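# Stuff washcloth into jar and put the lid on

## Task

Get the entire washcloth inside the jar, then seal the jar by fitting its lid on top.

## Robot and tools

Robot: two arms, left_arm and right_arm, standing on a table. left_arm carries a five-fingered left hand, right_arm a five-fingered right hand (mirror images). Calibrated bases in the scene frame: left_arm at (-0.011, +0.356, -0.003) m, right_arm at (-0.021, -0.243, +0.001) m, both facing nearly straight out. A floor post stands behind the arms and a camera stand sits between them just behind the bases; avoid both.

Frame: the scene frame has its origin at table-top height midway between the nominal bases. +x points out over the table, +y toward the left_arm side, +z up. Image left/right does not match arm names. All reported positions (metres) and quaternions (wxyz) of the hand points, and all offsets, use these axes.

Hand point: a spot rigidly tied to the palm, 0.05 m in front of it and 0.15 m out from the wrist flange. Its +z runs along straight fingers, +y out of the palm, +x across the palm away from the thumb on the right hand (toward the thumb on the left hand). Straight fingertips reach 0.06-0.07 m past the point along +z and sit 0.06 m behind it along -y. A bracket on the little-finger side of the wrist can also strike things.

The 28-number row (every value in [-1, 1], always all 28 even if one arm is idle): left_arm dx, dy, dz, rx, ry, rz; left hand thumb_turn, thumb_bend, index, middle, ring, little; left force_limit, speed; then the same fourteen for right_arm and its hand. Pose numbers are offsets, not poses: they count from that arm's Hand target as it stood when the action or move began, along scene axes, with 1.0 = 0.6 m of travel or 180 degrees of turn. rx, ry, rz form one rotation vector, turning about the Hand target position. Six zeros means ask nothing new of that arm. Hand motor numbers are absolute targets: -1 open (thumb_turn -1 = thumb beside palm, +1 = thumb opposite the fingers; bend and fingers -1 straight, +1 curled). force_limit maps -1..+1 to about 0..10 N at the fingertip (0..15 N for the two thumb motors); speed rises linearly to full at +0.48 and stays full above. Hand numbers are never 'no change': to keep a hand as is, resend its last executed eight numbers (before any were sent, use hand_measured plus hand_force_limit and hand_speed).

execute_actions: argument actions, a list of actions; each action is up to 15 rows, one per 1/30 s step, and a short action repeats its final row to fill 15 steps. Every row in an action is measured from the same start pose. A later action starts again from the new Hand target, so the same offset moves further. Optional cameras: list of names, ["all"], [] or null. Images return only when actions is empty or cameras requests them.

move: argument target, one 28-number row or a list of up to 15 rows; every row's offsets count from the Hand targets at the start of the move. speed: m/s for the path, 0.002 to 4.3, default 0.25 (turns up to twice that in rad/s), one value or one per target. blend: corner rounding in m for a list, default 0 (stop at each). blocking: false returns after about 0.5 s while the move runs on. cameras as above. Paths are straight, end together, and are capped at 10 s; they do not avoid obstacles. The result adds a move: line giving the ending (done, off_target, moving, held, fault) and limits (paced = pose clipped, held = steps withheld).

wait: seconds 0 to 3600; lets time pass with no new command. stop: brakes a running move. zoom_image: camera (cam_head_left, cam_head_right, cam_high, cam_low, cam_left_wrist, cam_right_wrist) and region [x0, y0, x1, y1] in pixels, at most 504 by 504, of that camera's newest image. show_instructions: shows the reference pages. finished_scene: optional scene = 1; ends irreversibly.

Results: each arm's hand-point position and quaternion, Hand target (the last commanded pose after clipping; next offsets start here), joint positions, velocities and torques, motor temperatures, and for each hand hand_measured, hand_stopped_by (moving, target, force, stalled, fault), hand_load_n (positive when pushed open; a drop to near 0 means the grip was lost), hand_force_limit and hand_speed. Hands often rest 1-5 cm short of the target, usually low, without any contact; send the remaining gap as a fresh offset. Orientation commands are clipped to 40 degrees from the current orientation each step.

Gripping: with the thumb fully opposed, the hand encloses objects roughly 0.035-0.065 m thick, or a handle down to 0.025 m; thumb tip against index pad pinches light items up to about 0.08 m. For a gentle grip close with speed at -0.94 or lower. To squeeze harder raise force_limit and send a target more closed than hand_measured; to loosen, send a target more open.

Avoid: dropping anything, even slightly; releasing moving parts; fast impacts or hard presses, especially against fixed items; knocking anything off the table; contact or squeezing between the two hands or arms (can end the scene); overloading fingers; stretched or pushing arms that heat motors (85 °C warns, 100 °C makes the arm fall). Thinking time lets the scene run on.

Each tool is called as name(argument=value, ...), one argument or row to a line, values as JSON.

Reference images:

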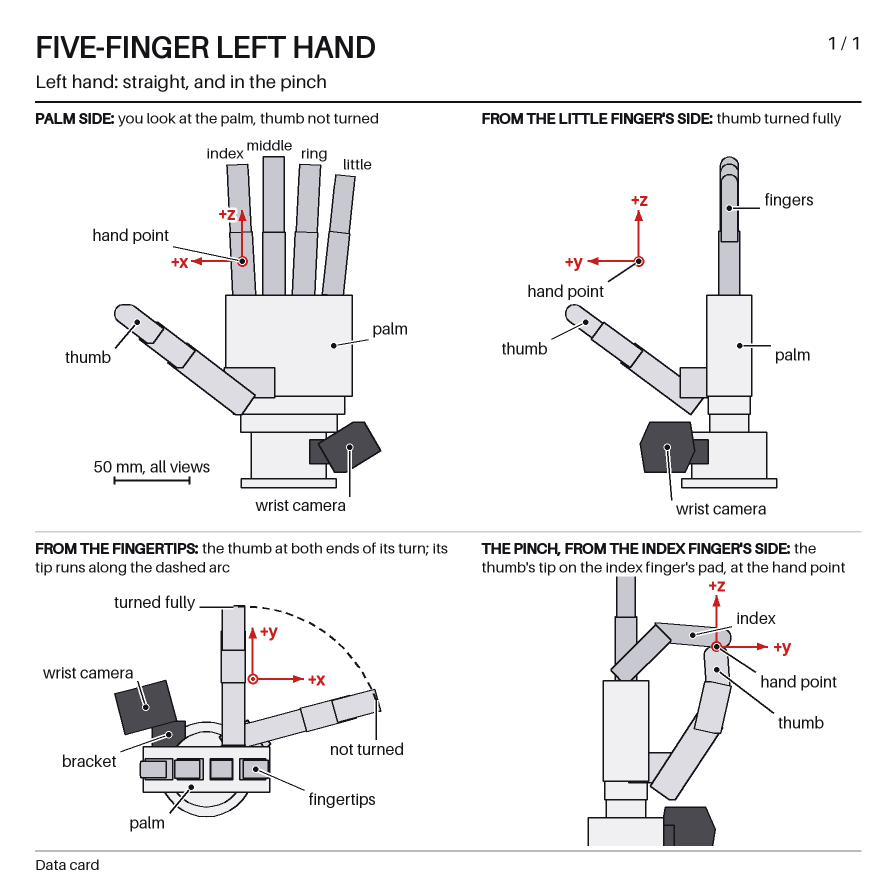

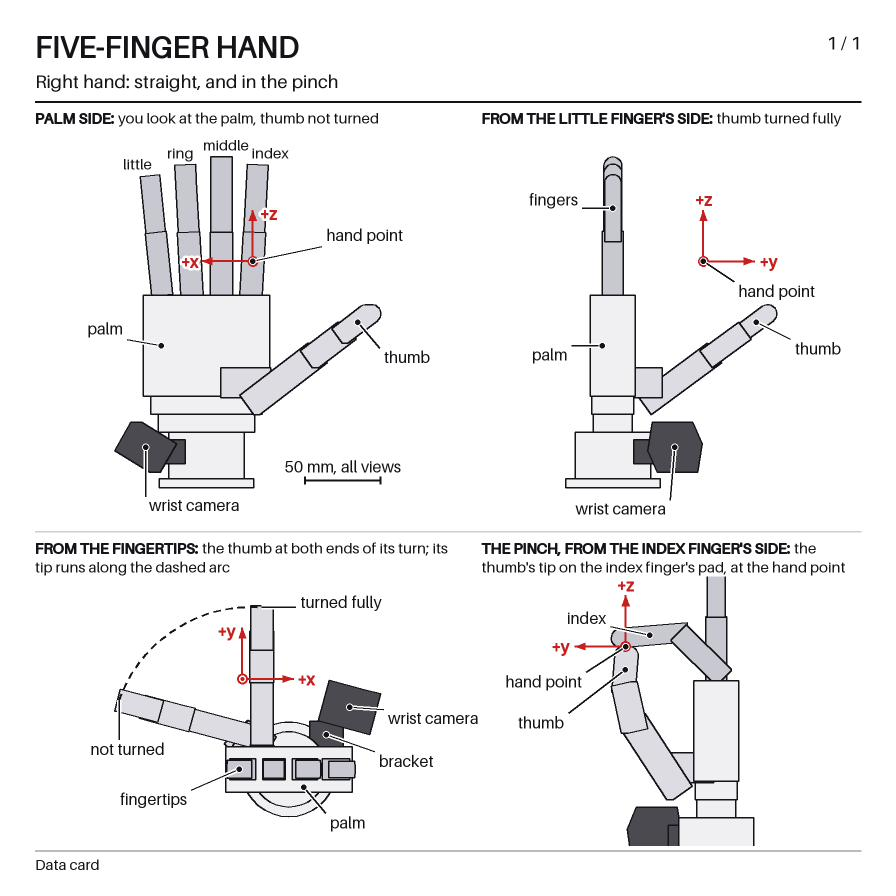

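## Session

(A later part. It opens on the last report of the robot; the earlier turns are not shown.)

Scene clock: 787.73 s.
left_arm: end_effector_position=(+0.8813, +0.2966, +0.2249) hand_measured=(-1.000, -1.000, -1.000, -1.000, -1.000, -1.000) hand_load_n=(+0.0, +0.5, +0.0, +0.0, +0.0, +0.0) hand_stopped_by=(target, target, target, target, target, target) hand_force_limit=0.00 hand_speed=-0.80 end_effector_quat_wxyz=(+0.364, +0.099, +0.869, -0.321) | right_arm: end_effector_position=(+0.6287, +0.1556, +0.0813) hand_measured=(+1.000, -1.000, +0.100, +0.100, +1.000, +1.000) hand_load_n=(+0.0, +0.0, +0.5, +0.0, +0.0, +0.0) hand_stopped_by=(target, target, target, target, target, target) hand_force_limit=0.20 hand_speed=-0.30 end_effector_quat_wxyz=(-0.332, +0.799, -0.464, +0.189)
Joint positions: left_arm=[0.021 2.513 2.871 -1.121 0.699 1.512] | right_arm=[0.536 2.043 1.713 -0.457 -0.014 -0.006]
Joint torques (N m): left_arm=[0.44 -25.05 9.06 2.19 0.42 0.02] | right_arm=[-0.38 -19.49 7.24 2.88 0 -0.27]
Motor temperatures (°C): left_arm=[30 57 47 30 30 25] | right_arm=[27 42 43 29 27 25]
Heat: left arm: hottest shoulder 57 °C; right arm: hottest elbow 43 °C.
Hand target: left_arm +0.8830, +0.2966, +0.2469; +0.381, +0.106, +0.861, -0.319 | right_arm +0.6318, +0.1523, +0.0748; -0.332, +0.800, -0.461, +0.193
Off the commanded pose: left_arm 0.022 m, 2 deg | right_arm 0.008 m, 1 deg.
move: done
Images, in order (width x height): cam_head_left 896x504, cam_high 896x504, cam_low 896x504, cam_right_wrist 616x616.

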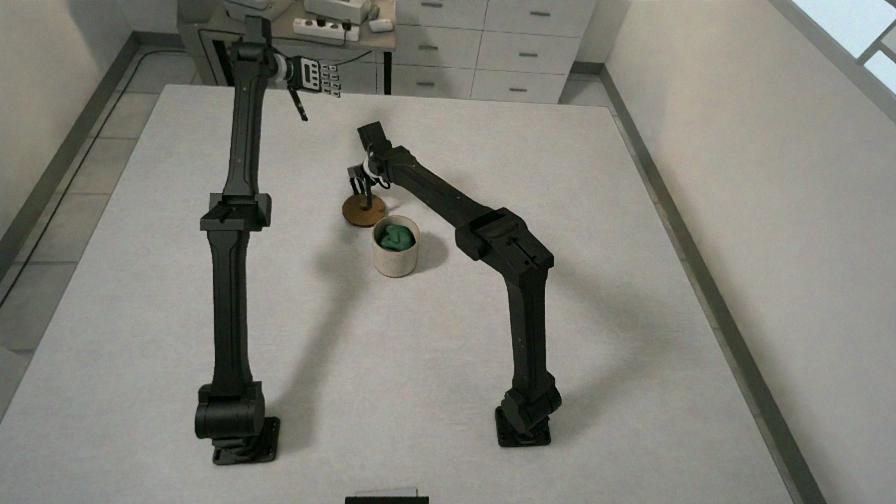

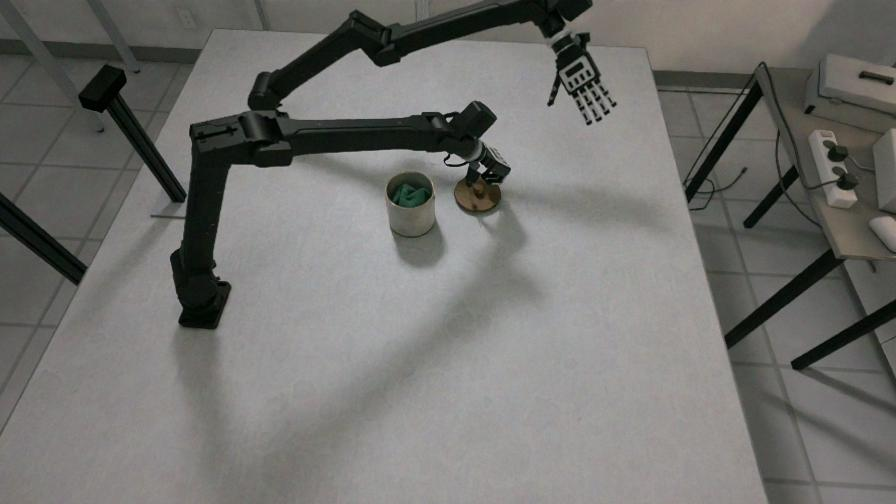

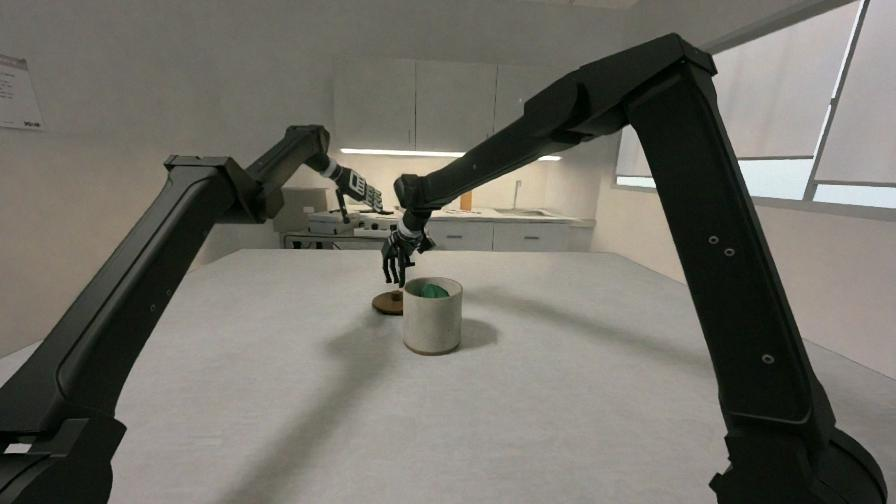

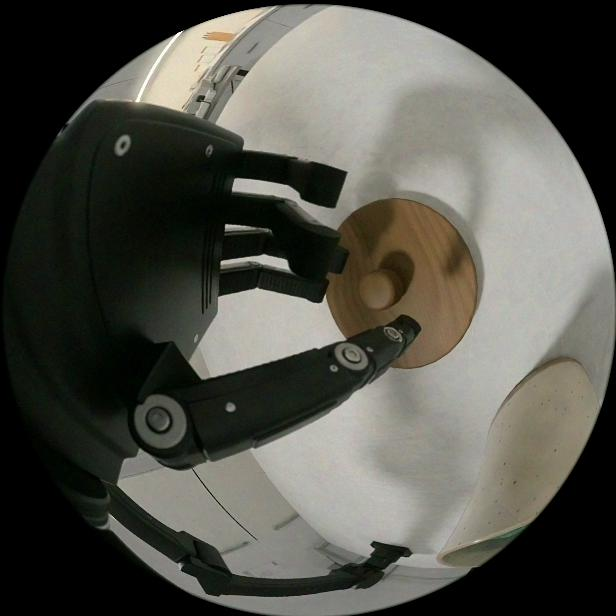

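move(
  target=[0,0,0,0,0,0,-1,-1,-1,-1,-1,-1,0,-0.8,-0.002,0.003,-0.042,0,0,0,1,-1,0.1,0.1,1,1,0.2,-0.3],
  speed=0.06,
  cameras=["cam_right_wrist","cam_high","cam_low","cam_head_left"],
)

zoom_image(
  camera="cam_right_wrist",
  region=[200, 130, 500, 430],
)

zoom_image(
  camera="cam_high",
  region=[420, 120, 540, 240],
)

zoom_image(
  camera="cam_low",
  region=[350, 220, 470, 340],
)

Scene clock: 805.10 s.
left_arm: end_effector_position=(+0.8813, +0.2966, +0.2249) hand_measured=(-1.000, -1.000, -1.000, -1.000, -1.000, -1.000) hand_load_n=(+0.0, +0.0, +0.0, +0.0, +0.0, +0.0) hand_stopped_by=(target, target, target, target, target, target) hand_force_limit=0.00 hand_speed=-0.80 end_effector_quat_wxyz=(+0.364, +0.099, +0.869, -0.321) | right_arm: end_effector_position=(+0.6291, +0.1554, +0.0656) hand_measured=(+1.000, -1.000, +0.100, +0.100, +1.000, +1.000) hand_load_n=(+0.0, +0.0, +0.0, +0.0, +0.0, +0.0) hand_stopped_by=(target, target, target, target, target, target) hand_force_limit=0.20 hand_speed=-0.30 end_effector_quat_wxyz=(-0.336, +0.797, -0.463, +0.192)
Joint positions: left_arm=[0.021 2.513 2.871 -1.121 0.699 1.512] | right_arm=[0.536 2.053 1.68 -0.402 -0.013 -0.006]
Joint torques (N m): left_arm=[0.26 -24.64 8.98 2.32 0.5 0.01] | right_arm=[-0.15 -18.2 7.25 2.89 0.01 -0.25]
Motor temperatures (°C): left_arm=[30 57 48 30 30 25] | right_arm=[27 42 41 29 27 25]
Heat: left arm: hottest shoulder 57 °C; right arm: hottest shoulder 42 °C.
Hand target: left_arm +0.8830, +0.2966, +0.2469; +0.381, +0.106, +0.861, -0.319 | right_arm +0.6307, +0.1541, +0.0498; -0.332, +0.800, -0.461, +0.193
Off the commanded pose: left_arm 0.022 m, 2 deg | right_arm 0.016 m, 1 deg.
move: off_target (right_arm)
Images, in order (width x height): cam_head_left 896x504, cam_high 896x504, cam_low 896x504, cam_right_wrist 616x616.

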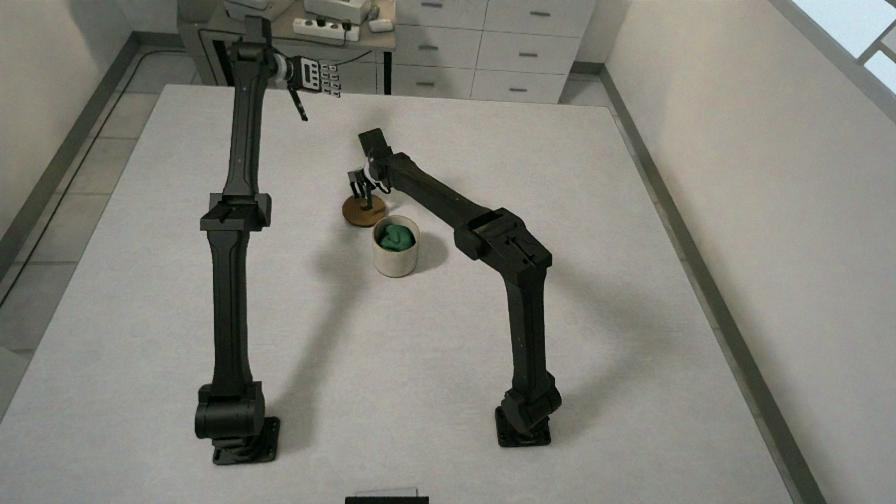

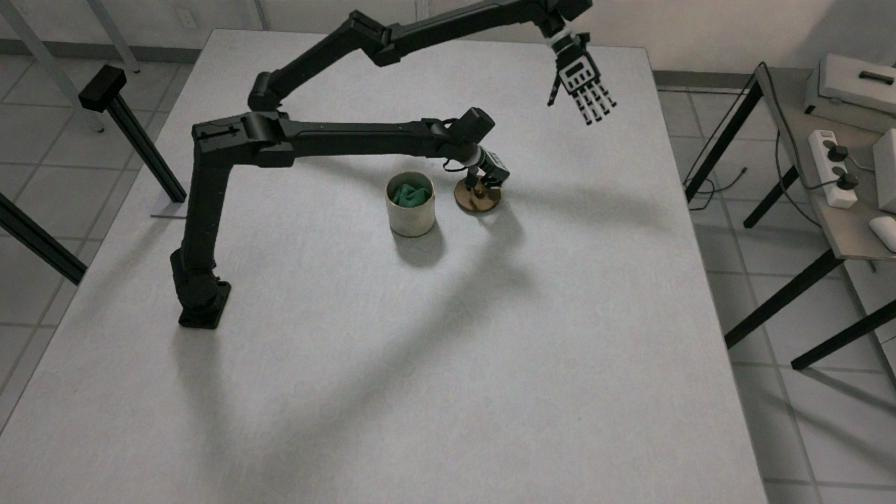

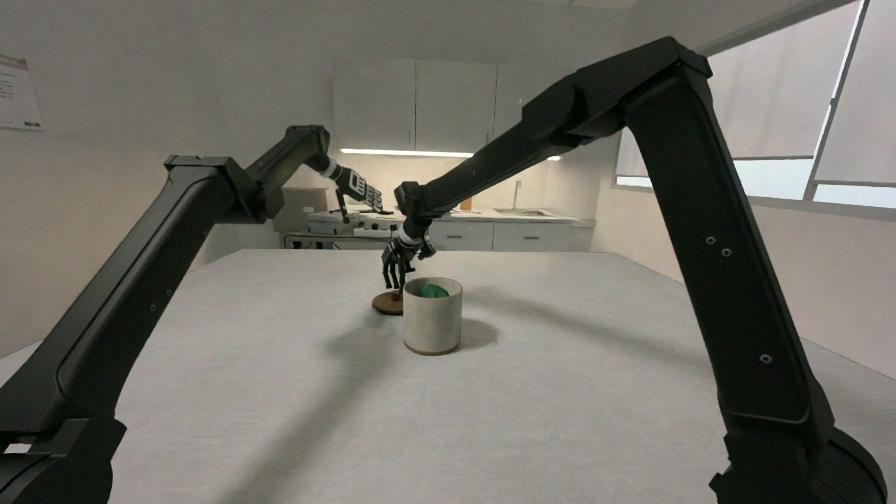

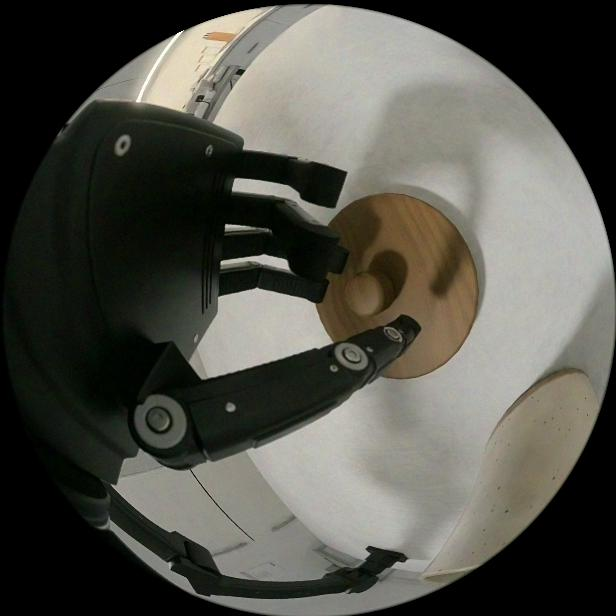

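Scaled by 1.680 from the camera's image (finer frame: 880x880).

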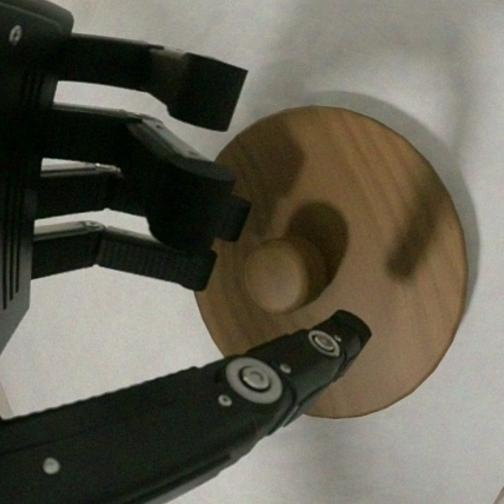

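Scaled by 4.200 from the camera's image (finer frame: 1280x720).

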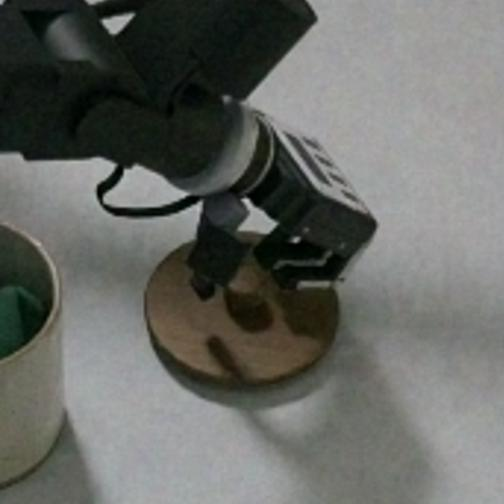

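Scaled by 4.200 from the camera's image (finer frame: 1280x720).

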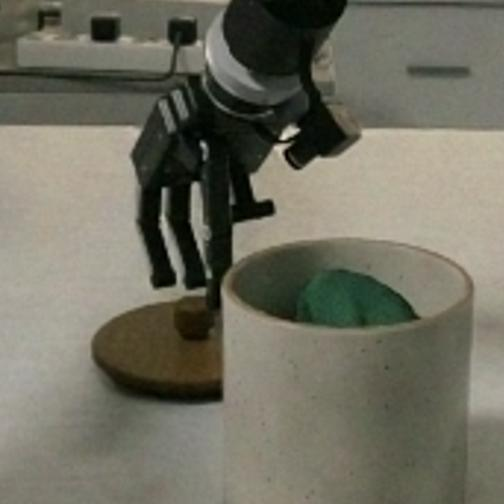

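move(
  target=[0,0,0,0,0,0,-1,-1,-1,-1,-1,-1,0,-0.8,-0.002,0.006,-0.036,0,0,0,1,-1,0.1,0.1,1,1,0.2,-0.3],
  speed=0.05,
  cameras=["cam_right_wrist","cam_high","cam_low","cam_head_left"],
)

zoom_image(
  camera="cam_right_wrist",
  region=[200, 130, 500, 430],
)

zoom_image(
  camera="cam_high",
  region=[420, 120, 540, 240],
)

zoom_image(
  camera="cam_low",
  region=[350, 220, 470, 340],
)

Scene clock: 816.13 s.
left_arm: end_effector_position=(+0.8813, +0.2966, +0.2249) hand_measured=(-1.000, -1.000, -1.000, -1.000, -1.000, -1.000) hand_load_n=(+0.0, +0.0, +0.0, +0.0, +0.0, +0.0) hand_stopped_by=(target, target, target, target, target, target) hand_force_limit=0.00 hand_speed=-0.80 end_effector_quat_wxyz=(+0.364, +0.099, +0.869, -0.321) | right_arm: end_effector_position=(+0.6305, +0.1554, +0.0430) hand_measured=(+1.000, -1.000, +0.100, +0.100, +1.000, +1.000) hand_load_n=(+0.0, +0.0, +0.0, -0.5, +0.0, +0.0) hand_stopped_by=(target, target, target, target, target, target) hand_force_limit=0.20 hand_speed=-0.30 end_effector_quat_wxyz=(-0.336, +0.797, -0.464, +0.194)
Joint positions: left_arm=[0.021 2.513 2.871 -1.121 0.699 1.512] | right_arm=[0.536 2.079 1.66 -0.356 -0.009 -0.006]
Joint torques (N m): left_arm=[0.38 -25 9.02 2.25 0.39 0] | right_arm=[0.32 -18.43 7.24 2.78 0.04 -0.22]
Motor temperatures (°C): left_arm=[30 58 48 30 30 25] | right_arm=[27 41 41 29 27 25]
Heat: left arm: hottest shoulder 58 °C; right arm: hottest shoulder 41 °C.
Hand target: left_arm +0.8830, +0.2966, +0.2469; +0.381, +0.106, +0.861, -0.319 | right_arm +0.6294, +0.1578, +0.0282; -0.332, +0.800, -0.461, +0.193
Off the commanded pose: left_arm 0.022 m, 2 deg | right_arm 0.015 m, 1 deg.
move: off_target (right_arm)
Images, in order (width x height): cam_head_left 896x504, cam_high 896x504, cam_low 896x504, cam_right_wrist 616x616.

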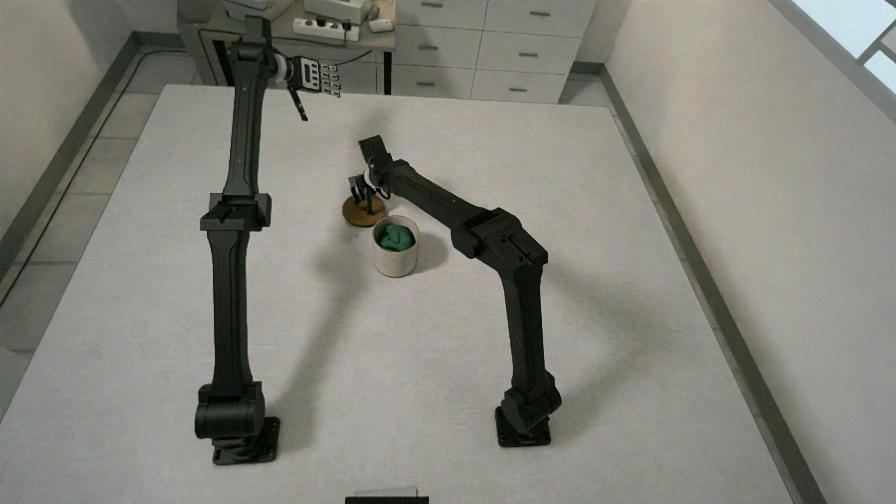

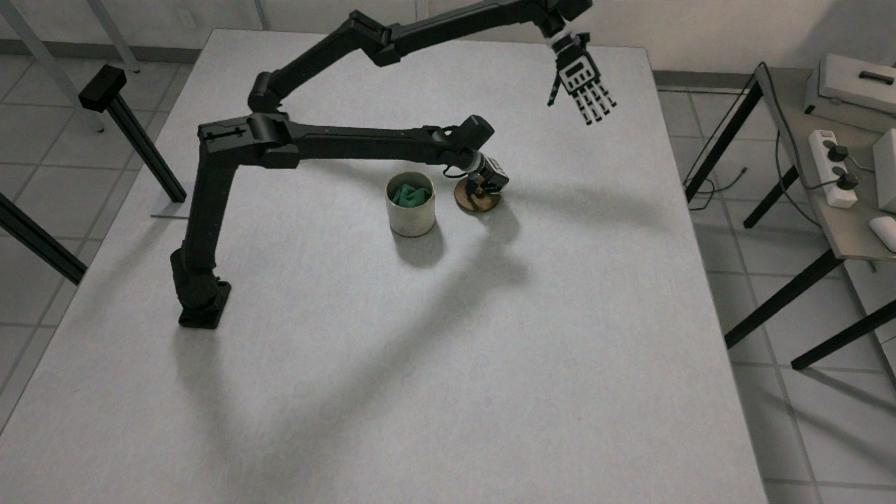

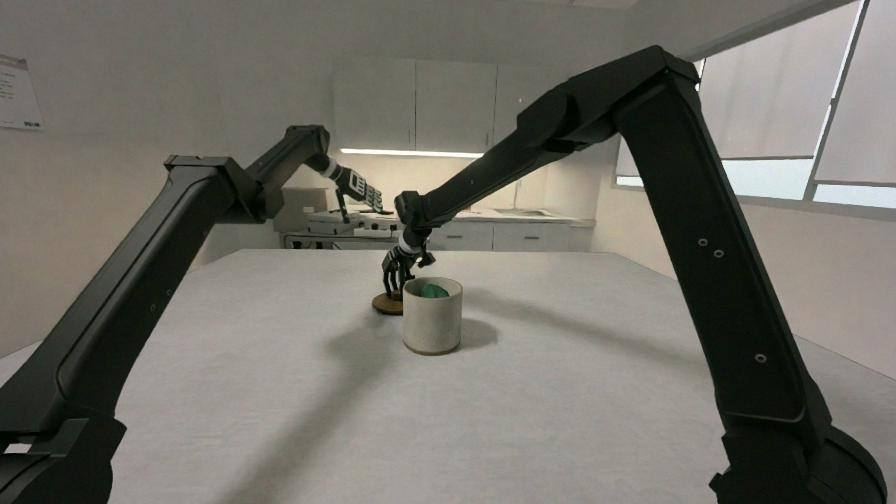

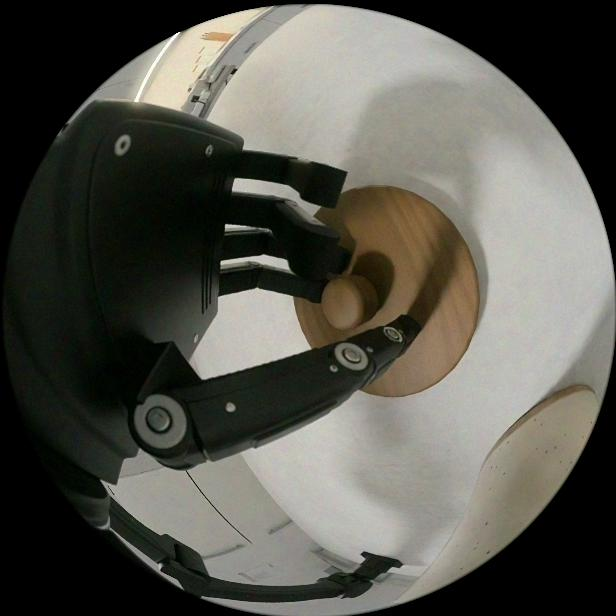

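Scaled by 1.680 from the camera's image (finer frame: 880x880).

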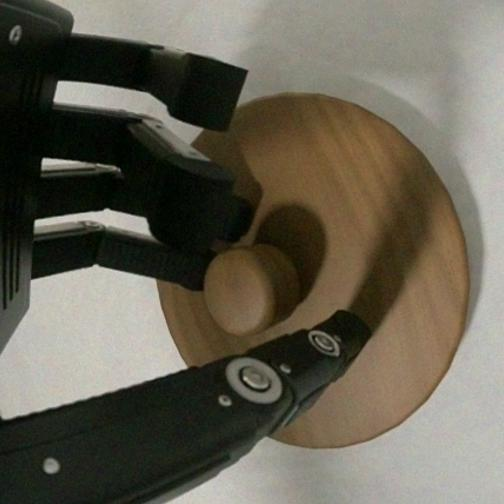

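Scaled by 4.200 from the camera's image (finer frame: 1280x720).

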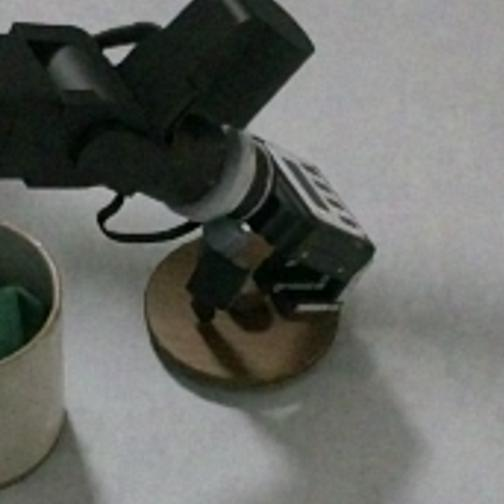

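Scaled by 4.200 from the camera's image (finer frame: 1280x720).

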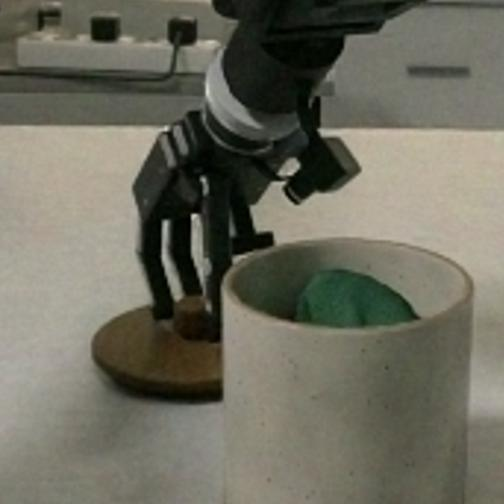

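move(
  target=[0,0,0,0,0,0,-1,-1,-1,-1,-1,-1,0,-0.8,-0.003,0.014,0.004,0,0,0,1,-1,0.1,0.1,1,1,0.2,-0.3],
  speed=0.04,
  cameras=["cam_right_wrist"],
)

zoom_image(
  camera="cam_right_wrist",
  region=[200, 130, 500, 430],
)

Scene clock: 833.30 s.
left_arm: end_effector_position=(+0.8813, +0.2966, +0.2249) hand_measured=(-1.000, -1.000, -1.000, -1.000, -1.000, -1.000) hand_load_n=(+0.0, +0.0, +0.0, +0.0, +0.0, +0.0) hand_stopped_by=(target, target, target, target, target, target) hand_force_limit=0.00 hand_speed=-0.80 end_effector_quat_wxyz=(+0.364, +0.099, +0.869, -0.321) | right_arm: end_effector_position=(+0.6288, +0.1584, +0.0428) hand_measured=(+1.000, -1.000, +0.100, +0.100, +1.000, +1.000) hand_load_n=(+0.0, +0.0, +0.0, +0.0, +0.0, +0.0) hand_stopped_by=(target, target, target, target, target, target) hand_force_limit=0.20 hand_speed=-0.30 end_effector_quat_wxyz=(-0.334, +0.798, -0.462, +0.196)
Joint positions: left_arm=[0.021 2.513 2.871 -1.121 0.699 1.512] | right_arm=[0.543 2.079 1.66 -0.356 0 -0.006]
Joint torques (N m): left_arm=[-0.15 -24.53 9.16 2.28 0.44 0.03] | right_arm=[0.44 -18.14 8.2 2.37 0.03 -0.15]
Motor temperatures (°C): left_arm=[30 58 48 30 30 25] | right_arm=[27 40 42 29 27 25]
Heat: left arm: hottest shoulder 58 °C; right arm: hottest elbow 42 °C.
Hand target: left_arm +0.8830, +0.2966, +0.2469; +0.381, +0.106, +0.861, -0.319 | right_arm +0.6276, +0.1662, +0.0306; -0.332, +0.800, -0.461, +0.193
Off the commanded pose: left_arm 0.022 m, 2 deg | right_arm 0.014 m, 1 deg.
move: off_target (right_arm)

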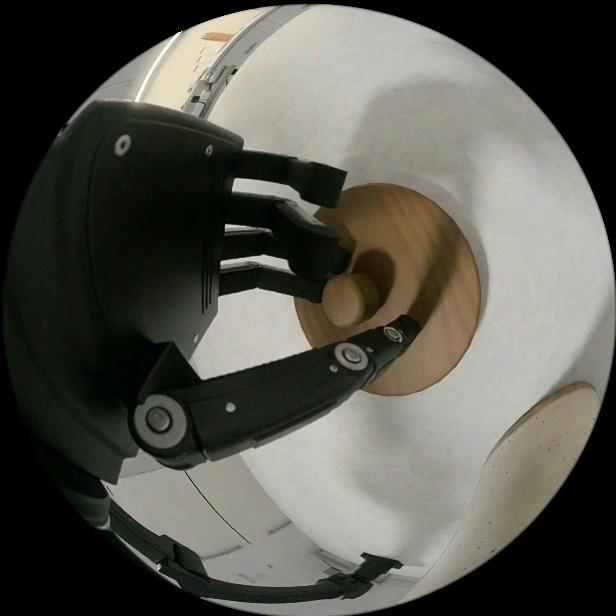

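Scaled by 1.680 from the camera's image (finer frame: 880x880).

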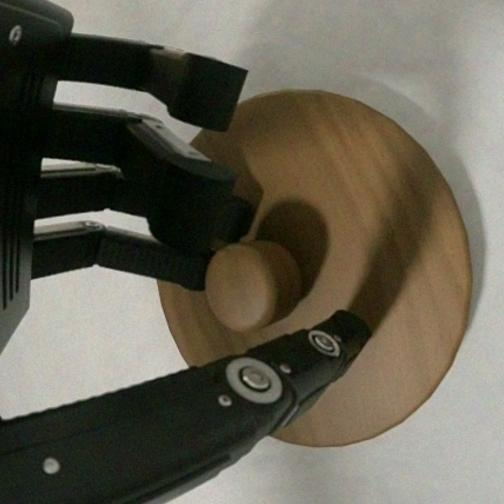

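move(
  target=[0,0,0,0,0,0,-1,-1,-1,-1,-1,-1,0,-0.8,-0.003,0.008,0.0,0,0,0,1,-1,0.1,0.1,1,1,0.2,-0.3],
  speed=0.04,
  cameras=["cam_right_wrist"],
)

zoom_image(
  camera="cam_right_wrist",
  region=[200, 130, 500, 430],
)

Scene clock: 844.93 s.
left_arm: end_effector_position=(+0.8813, +0.2966, +0.2249) hand_measured=(-1.000, -1.000, -1.000, -1.000, -1.000, -1.000) hand_load_n=(+0.0, +0.0, +0.0, +0.0, +0.0, +0.0) hand_stopped_by=(target, target, target, target, target, target) hand_force_limit=0.00 hand_speed=-0.80 end_effector_quat_wxyz=(+0.364, +0.099, +0.869, -0.321) | right_arm: end_effector_position=(+0.6262, +0.1624, +0.0418) hand_measured=(+1.000, -1.000, +0.100, +0.100, +1.000, +1.000) hand_load_n=(+0.0, +0.0, +0.0, +0.0, +0.0, +0.0) hand_stopped_by=(target, target, target, target, target, target) hand_force_limit=0.20 hand_speed=-0.30 end_effector_quat_wxyz=(-0.333, +0.799, -0.460, +0.197)
Joint positions: left_arm=[0.021 2.513 2.871 -1.121 0.699 1.512] | right_arm=[0.55 2.08 1.66 -0.356 0.006 -0.006]
Joint torques (N m): left_arm=[0.15 -24.76 8.95 2.36 0.4 -0.01] | right_arm=[0.97 -17.73 8.47 2.32 0 -0.1]
Motor temperatures (°C): left_arm=[30 58 48 30 30 25] | right_arm=[27 40 43 29 27 25]
Heat: left arm: hottest shoulder 58 °C; right arm: hottest elbow 43 °C.
Hand target: left_arm +0.8830, +0.2966, +0.2469; +0.381, +0.106, +0.861, -0.319 | right_arm +0.6258, +0.1710, +0.0307; -0.332, +0.800, -0.461, +0.193
Off the commanded pose: left_arm 0.022 m, 2 deg | right_arm 0.014 m, 0 deg.
move: off_target (right_arm)

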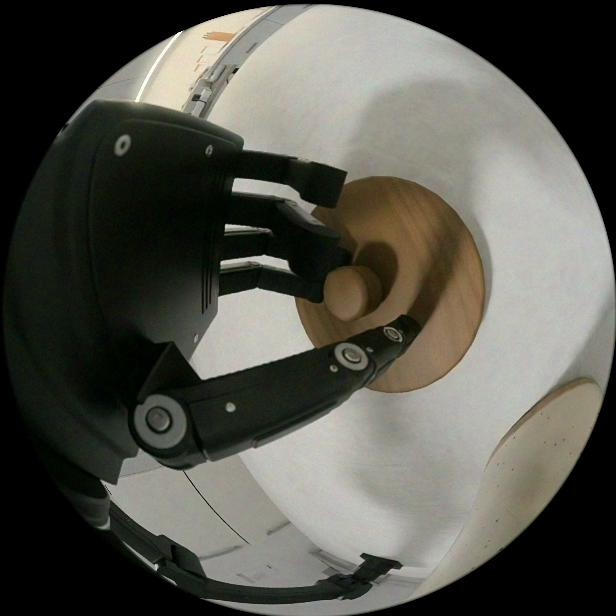

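Scaled by 1.680 from the camera's image (finer frame: 880x880).

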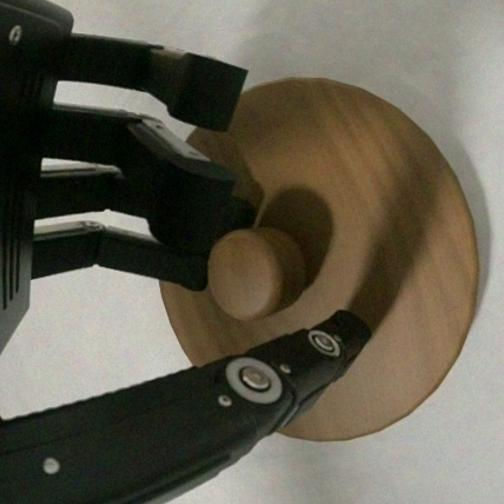

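move(
  target=[0,0,0,0,0,0,-1,-1,-1,-1,-1,-1,0,-0.8,0,0,0,0,0,0,1,0.1,0.3,0.3,1,1,-0.2,-0.75],
  speed=0.04,
  cameras=["cam_right_wrist","cam_high","cam_low","cam_head_left"],
)

zoom_image(
  camera="cam_right_wrist",
  region=[200, 130, 500, 430],
)

zoom_image(
  camera="cam_high",
  region=[420, 120, 540, 240],
)

zoom_image(
  camera="cam_low",
  region=[350, 220, 470, 340],
)

Scene clock: 863.03 s.
left_arm: end_effector_position=(+0.8813, +0.2966, +0.2249) hand_measured=(-1.000, -1.000, -1.000, -1.000, -1.000, -1.000) hand_load_n=(+0.0, +0.0, +0.0, +0.0, +0.0, +0.0) hand_stopped_by=(target, target, target, target, target, target) hand_force_limit=0.00 hand_speed=-0.80 end_effector_quat_wxyz=(+0.364, +0.099, +0.869, -0.321) | right_arm: end_effector_position=(+0.6260, +0.1622, +0.0393) hand_measured=(+1.000, -0.778, +0.300, +0.300, +1.000, +1.000) hand_load_n=(+0.5, +5.5, +0.0, +3.0, +0.0, +0.0) hand_stopped_by=(target, force, target, target, target, target) hand_force_limit=-0.20 hand_speed=-0.75 end_effector_quat_wxyz=(-0.332, +0.800, -0.461, +0.196)
Joint positions: left_arm=[0.021 2.513 2.871 -1.121 0.699 1.512] | right_arm=[0.55 2.084 1.66 -0.356 0.006 -0.006]
Joint torques (N m): left_arm=[0.15 -25 8.98 2.37 0.44 -0.03] | right_arm=[0.79 -18.26 8.46 2.3 0 -0.1]
Motor temperatures (°C): left_arm=[30 58 48 30 30 25] | right_arm=[27 40 44 29 27 25]
Heat: left arm: hottest shoulder 58 °C; right arm: hottest elbow 44 °C.
Hand target: left_arm +0.8830, +0.2966, +0.2469; +0.381, +0.106, +0.861, -0.319 | right_arm +0.6258, +0.1710, +0.0305; -0.332, +0.800, -0.461, +0.193
Off the commanded pose: left_arm 0.022 m, 2 deg | right_arm 0.012 m, 0 deg.
move: done
Images, in order (width x height): cam_head_left 896x504, cam_high 896x504, cam_low 896x504, cam_right_wrist 616x616.

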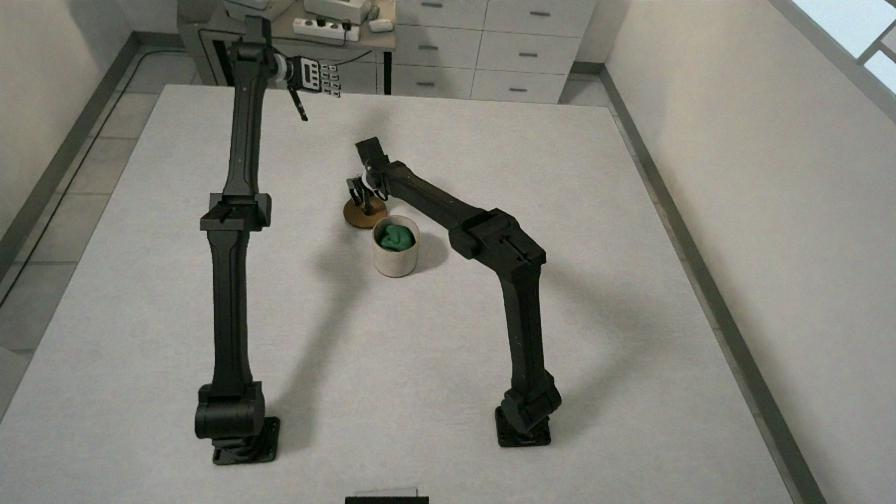

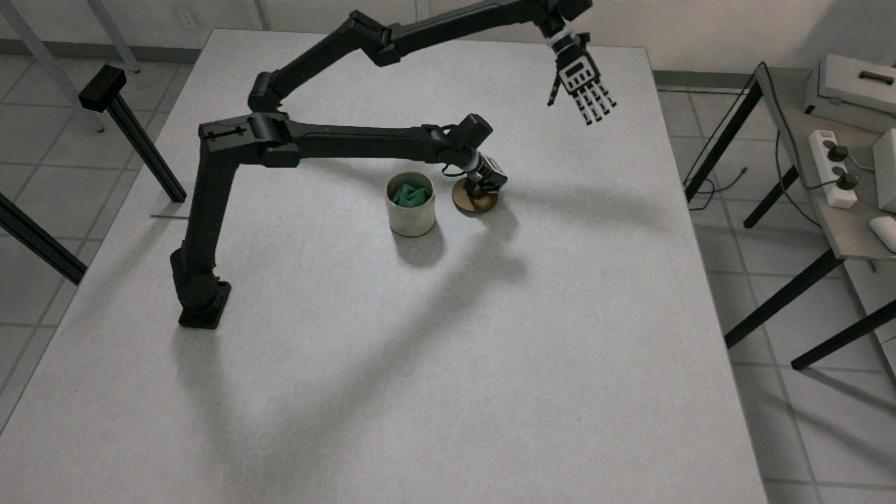

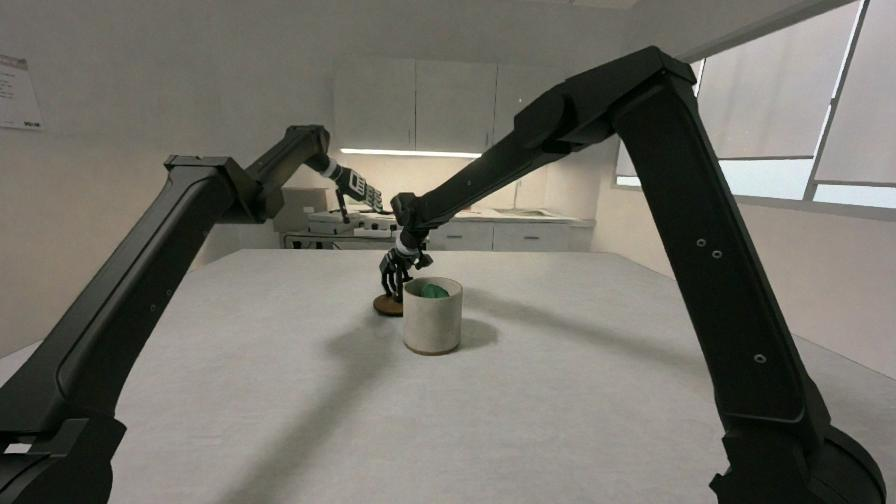

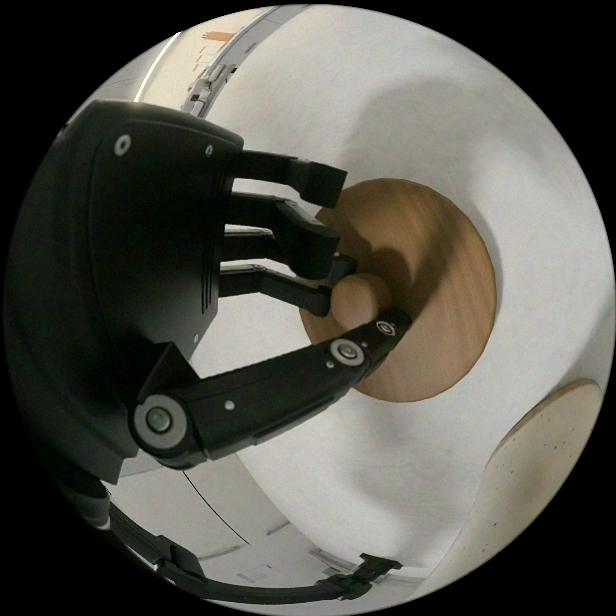

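Scaled by 1.680 from the camera's image (finer frame: 880x880).

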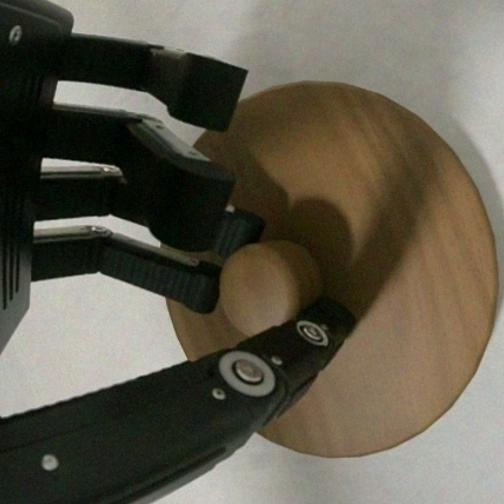

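Scaled by 4.200 from the camera's image (finer frame: 1280x720).

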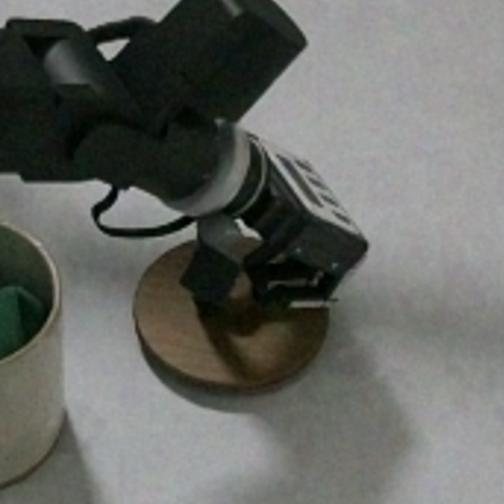

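Scaled by 4.200 from the camera's image (finer frame: 1280x720).

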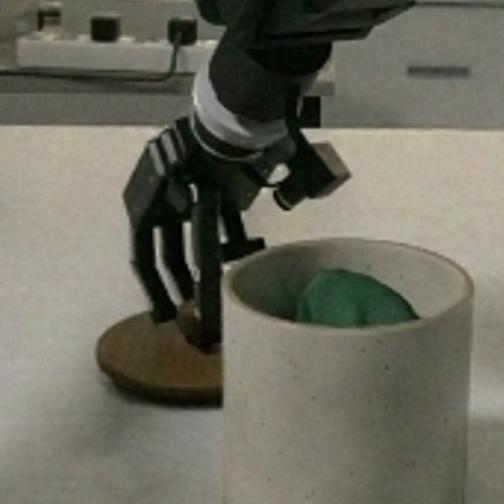

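move(
  target=[0,0,0,0,0,0,-1,-1,-1,-1,-1,-1,0,-0.8,0,0,0,0,0,0,1,0.1,0.5,0.3,1,1,-0.3,-0.9],
  speed=0.04,
  cameras=["cam_right_wrist"],
)

zoom_image(
  camera="cam_right_wrist",
  region=[200, 130, 500, 430],
)

Scene clock: 870.30 s.
left_arm: end_effector_position=(+0.8813, +0.2966, +0.2249) hand_measured=(-1.000, -1.000, -1.000, -1.000, -1.000, -1.000) hand_load_n=(+0.0, +0.0, +0.0, +0.0, +0.0, +0.0) hand_stopped_by=(target, target, target, target, target, target) hand_force_limit=0.00 hand_speed=-0.80 end_effector_quat_wxyz=(+0.364, +0.099, +0.869, -0.321) | right_arm: end_effector_position=(+0.6260, +0.1622, +0.0393) hand_measured=(+1.000, -0.778, +0.466, +0.300, +1.000, +1.000) hand_load_n=(+0.0, +8.0, +3.5, +2.0, +0.0, +0.0) hand_stopped_by=(target, force, force, target, target, target) hand_force_limit=-0.30 hand_speed=-0.90 end_effector_quat_wxyz=(-0.332, +0.800, -0.461, +0.196)
Joint positions: left_arm=[0.021 2.513 2.871 -1.121 0.699 1.512] | right_arm=[0.55 2.084 1.66 -0.356 0.006 -0.006]
Joint torques (N m): left_arm=[-0.73 -25.88 9.13 2.32 0.44 -0.03] | right_arm=[0.91 -18.26 8.46 2.32 0.01 -0.1]
Motor temperatures (°C): left_arm=[30 58 48 30 30 25] | right_arm=[27 40 44 29 27 25]
Heat: left arm: hottest shoulder 58 °C; right arm: hottest elbow 44 °C.
Hand target: left_arm +0.8830, +0.2966, +0.2469; +0.381, +0.106, +0.861, -0.319 | right_arm +0.6258, +0.1710, +0.0306; -0.332, +0.800, -0.461, +0.193
Off the commanded pose: left_arm 0.022 m, 2 deg | right_arm 0.012 m, 0 deg.
move: done

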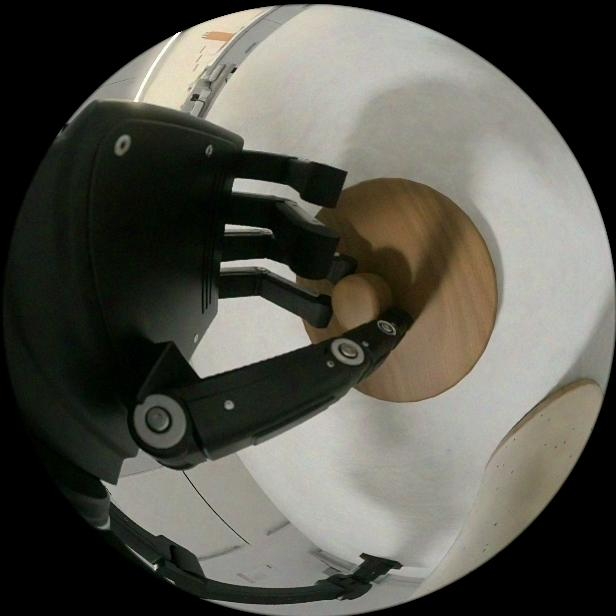

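Scaled by 1.680 from the camera's image (finer frame: 880x880).

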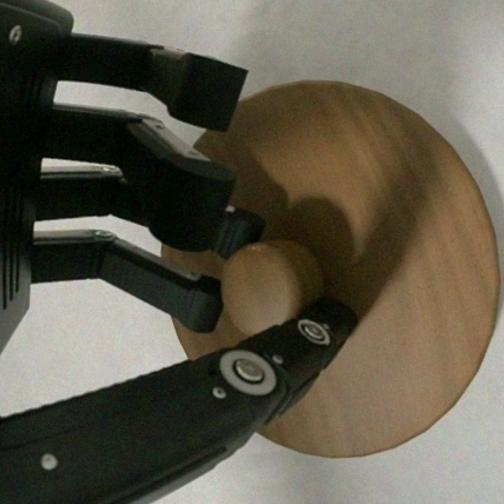

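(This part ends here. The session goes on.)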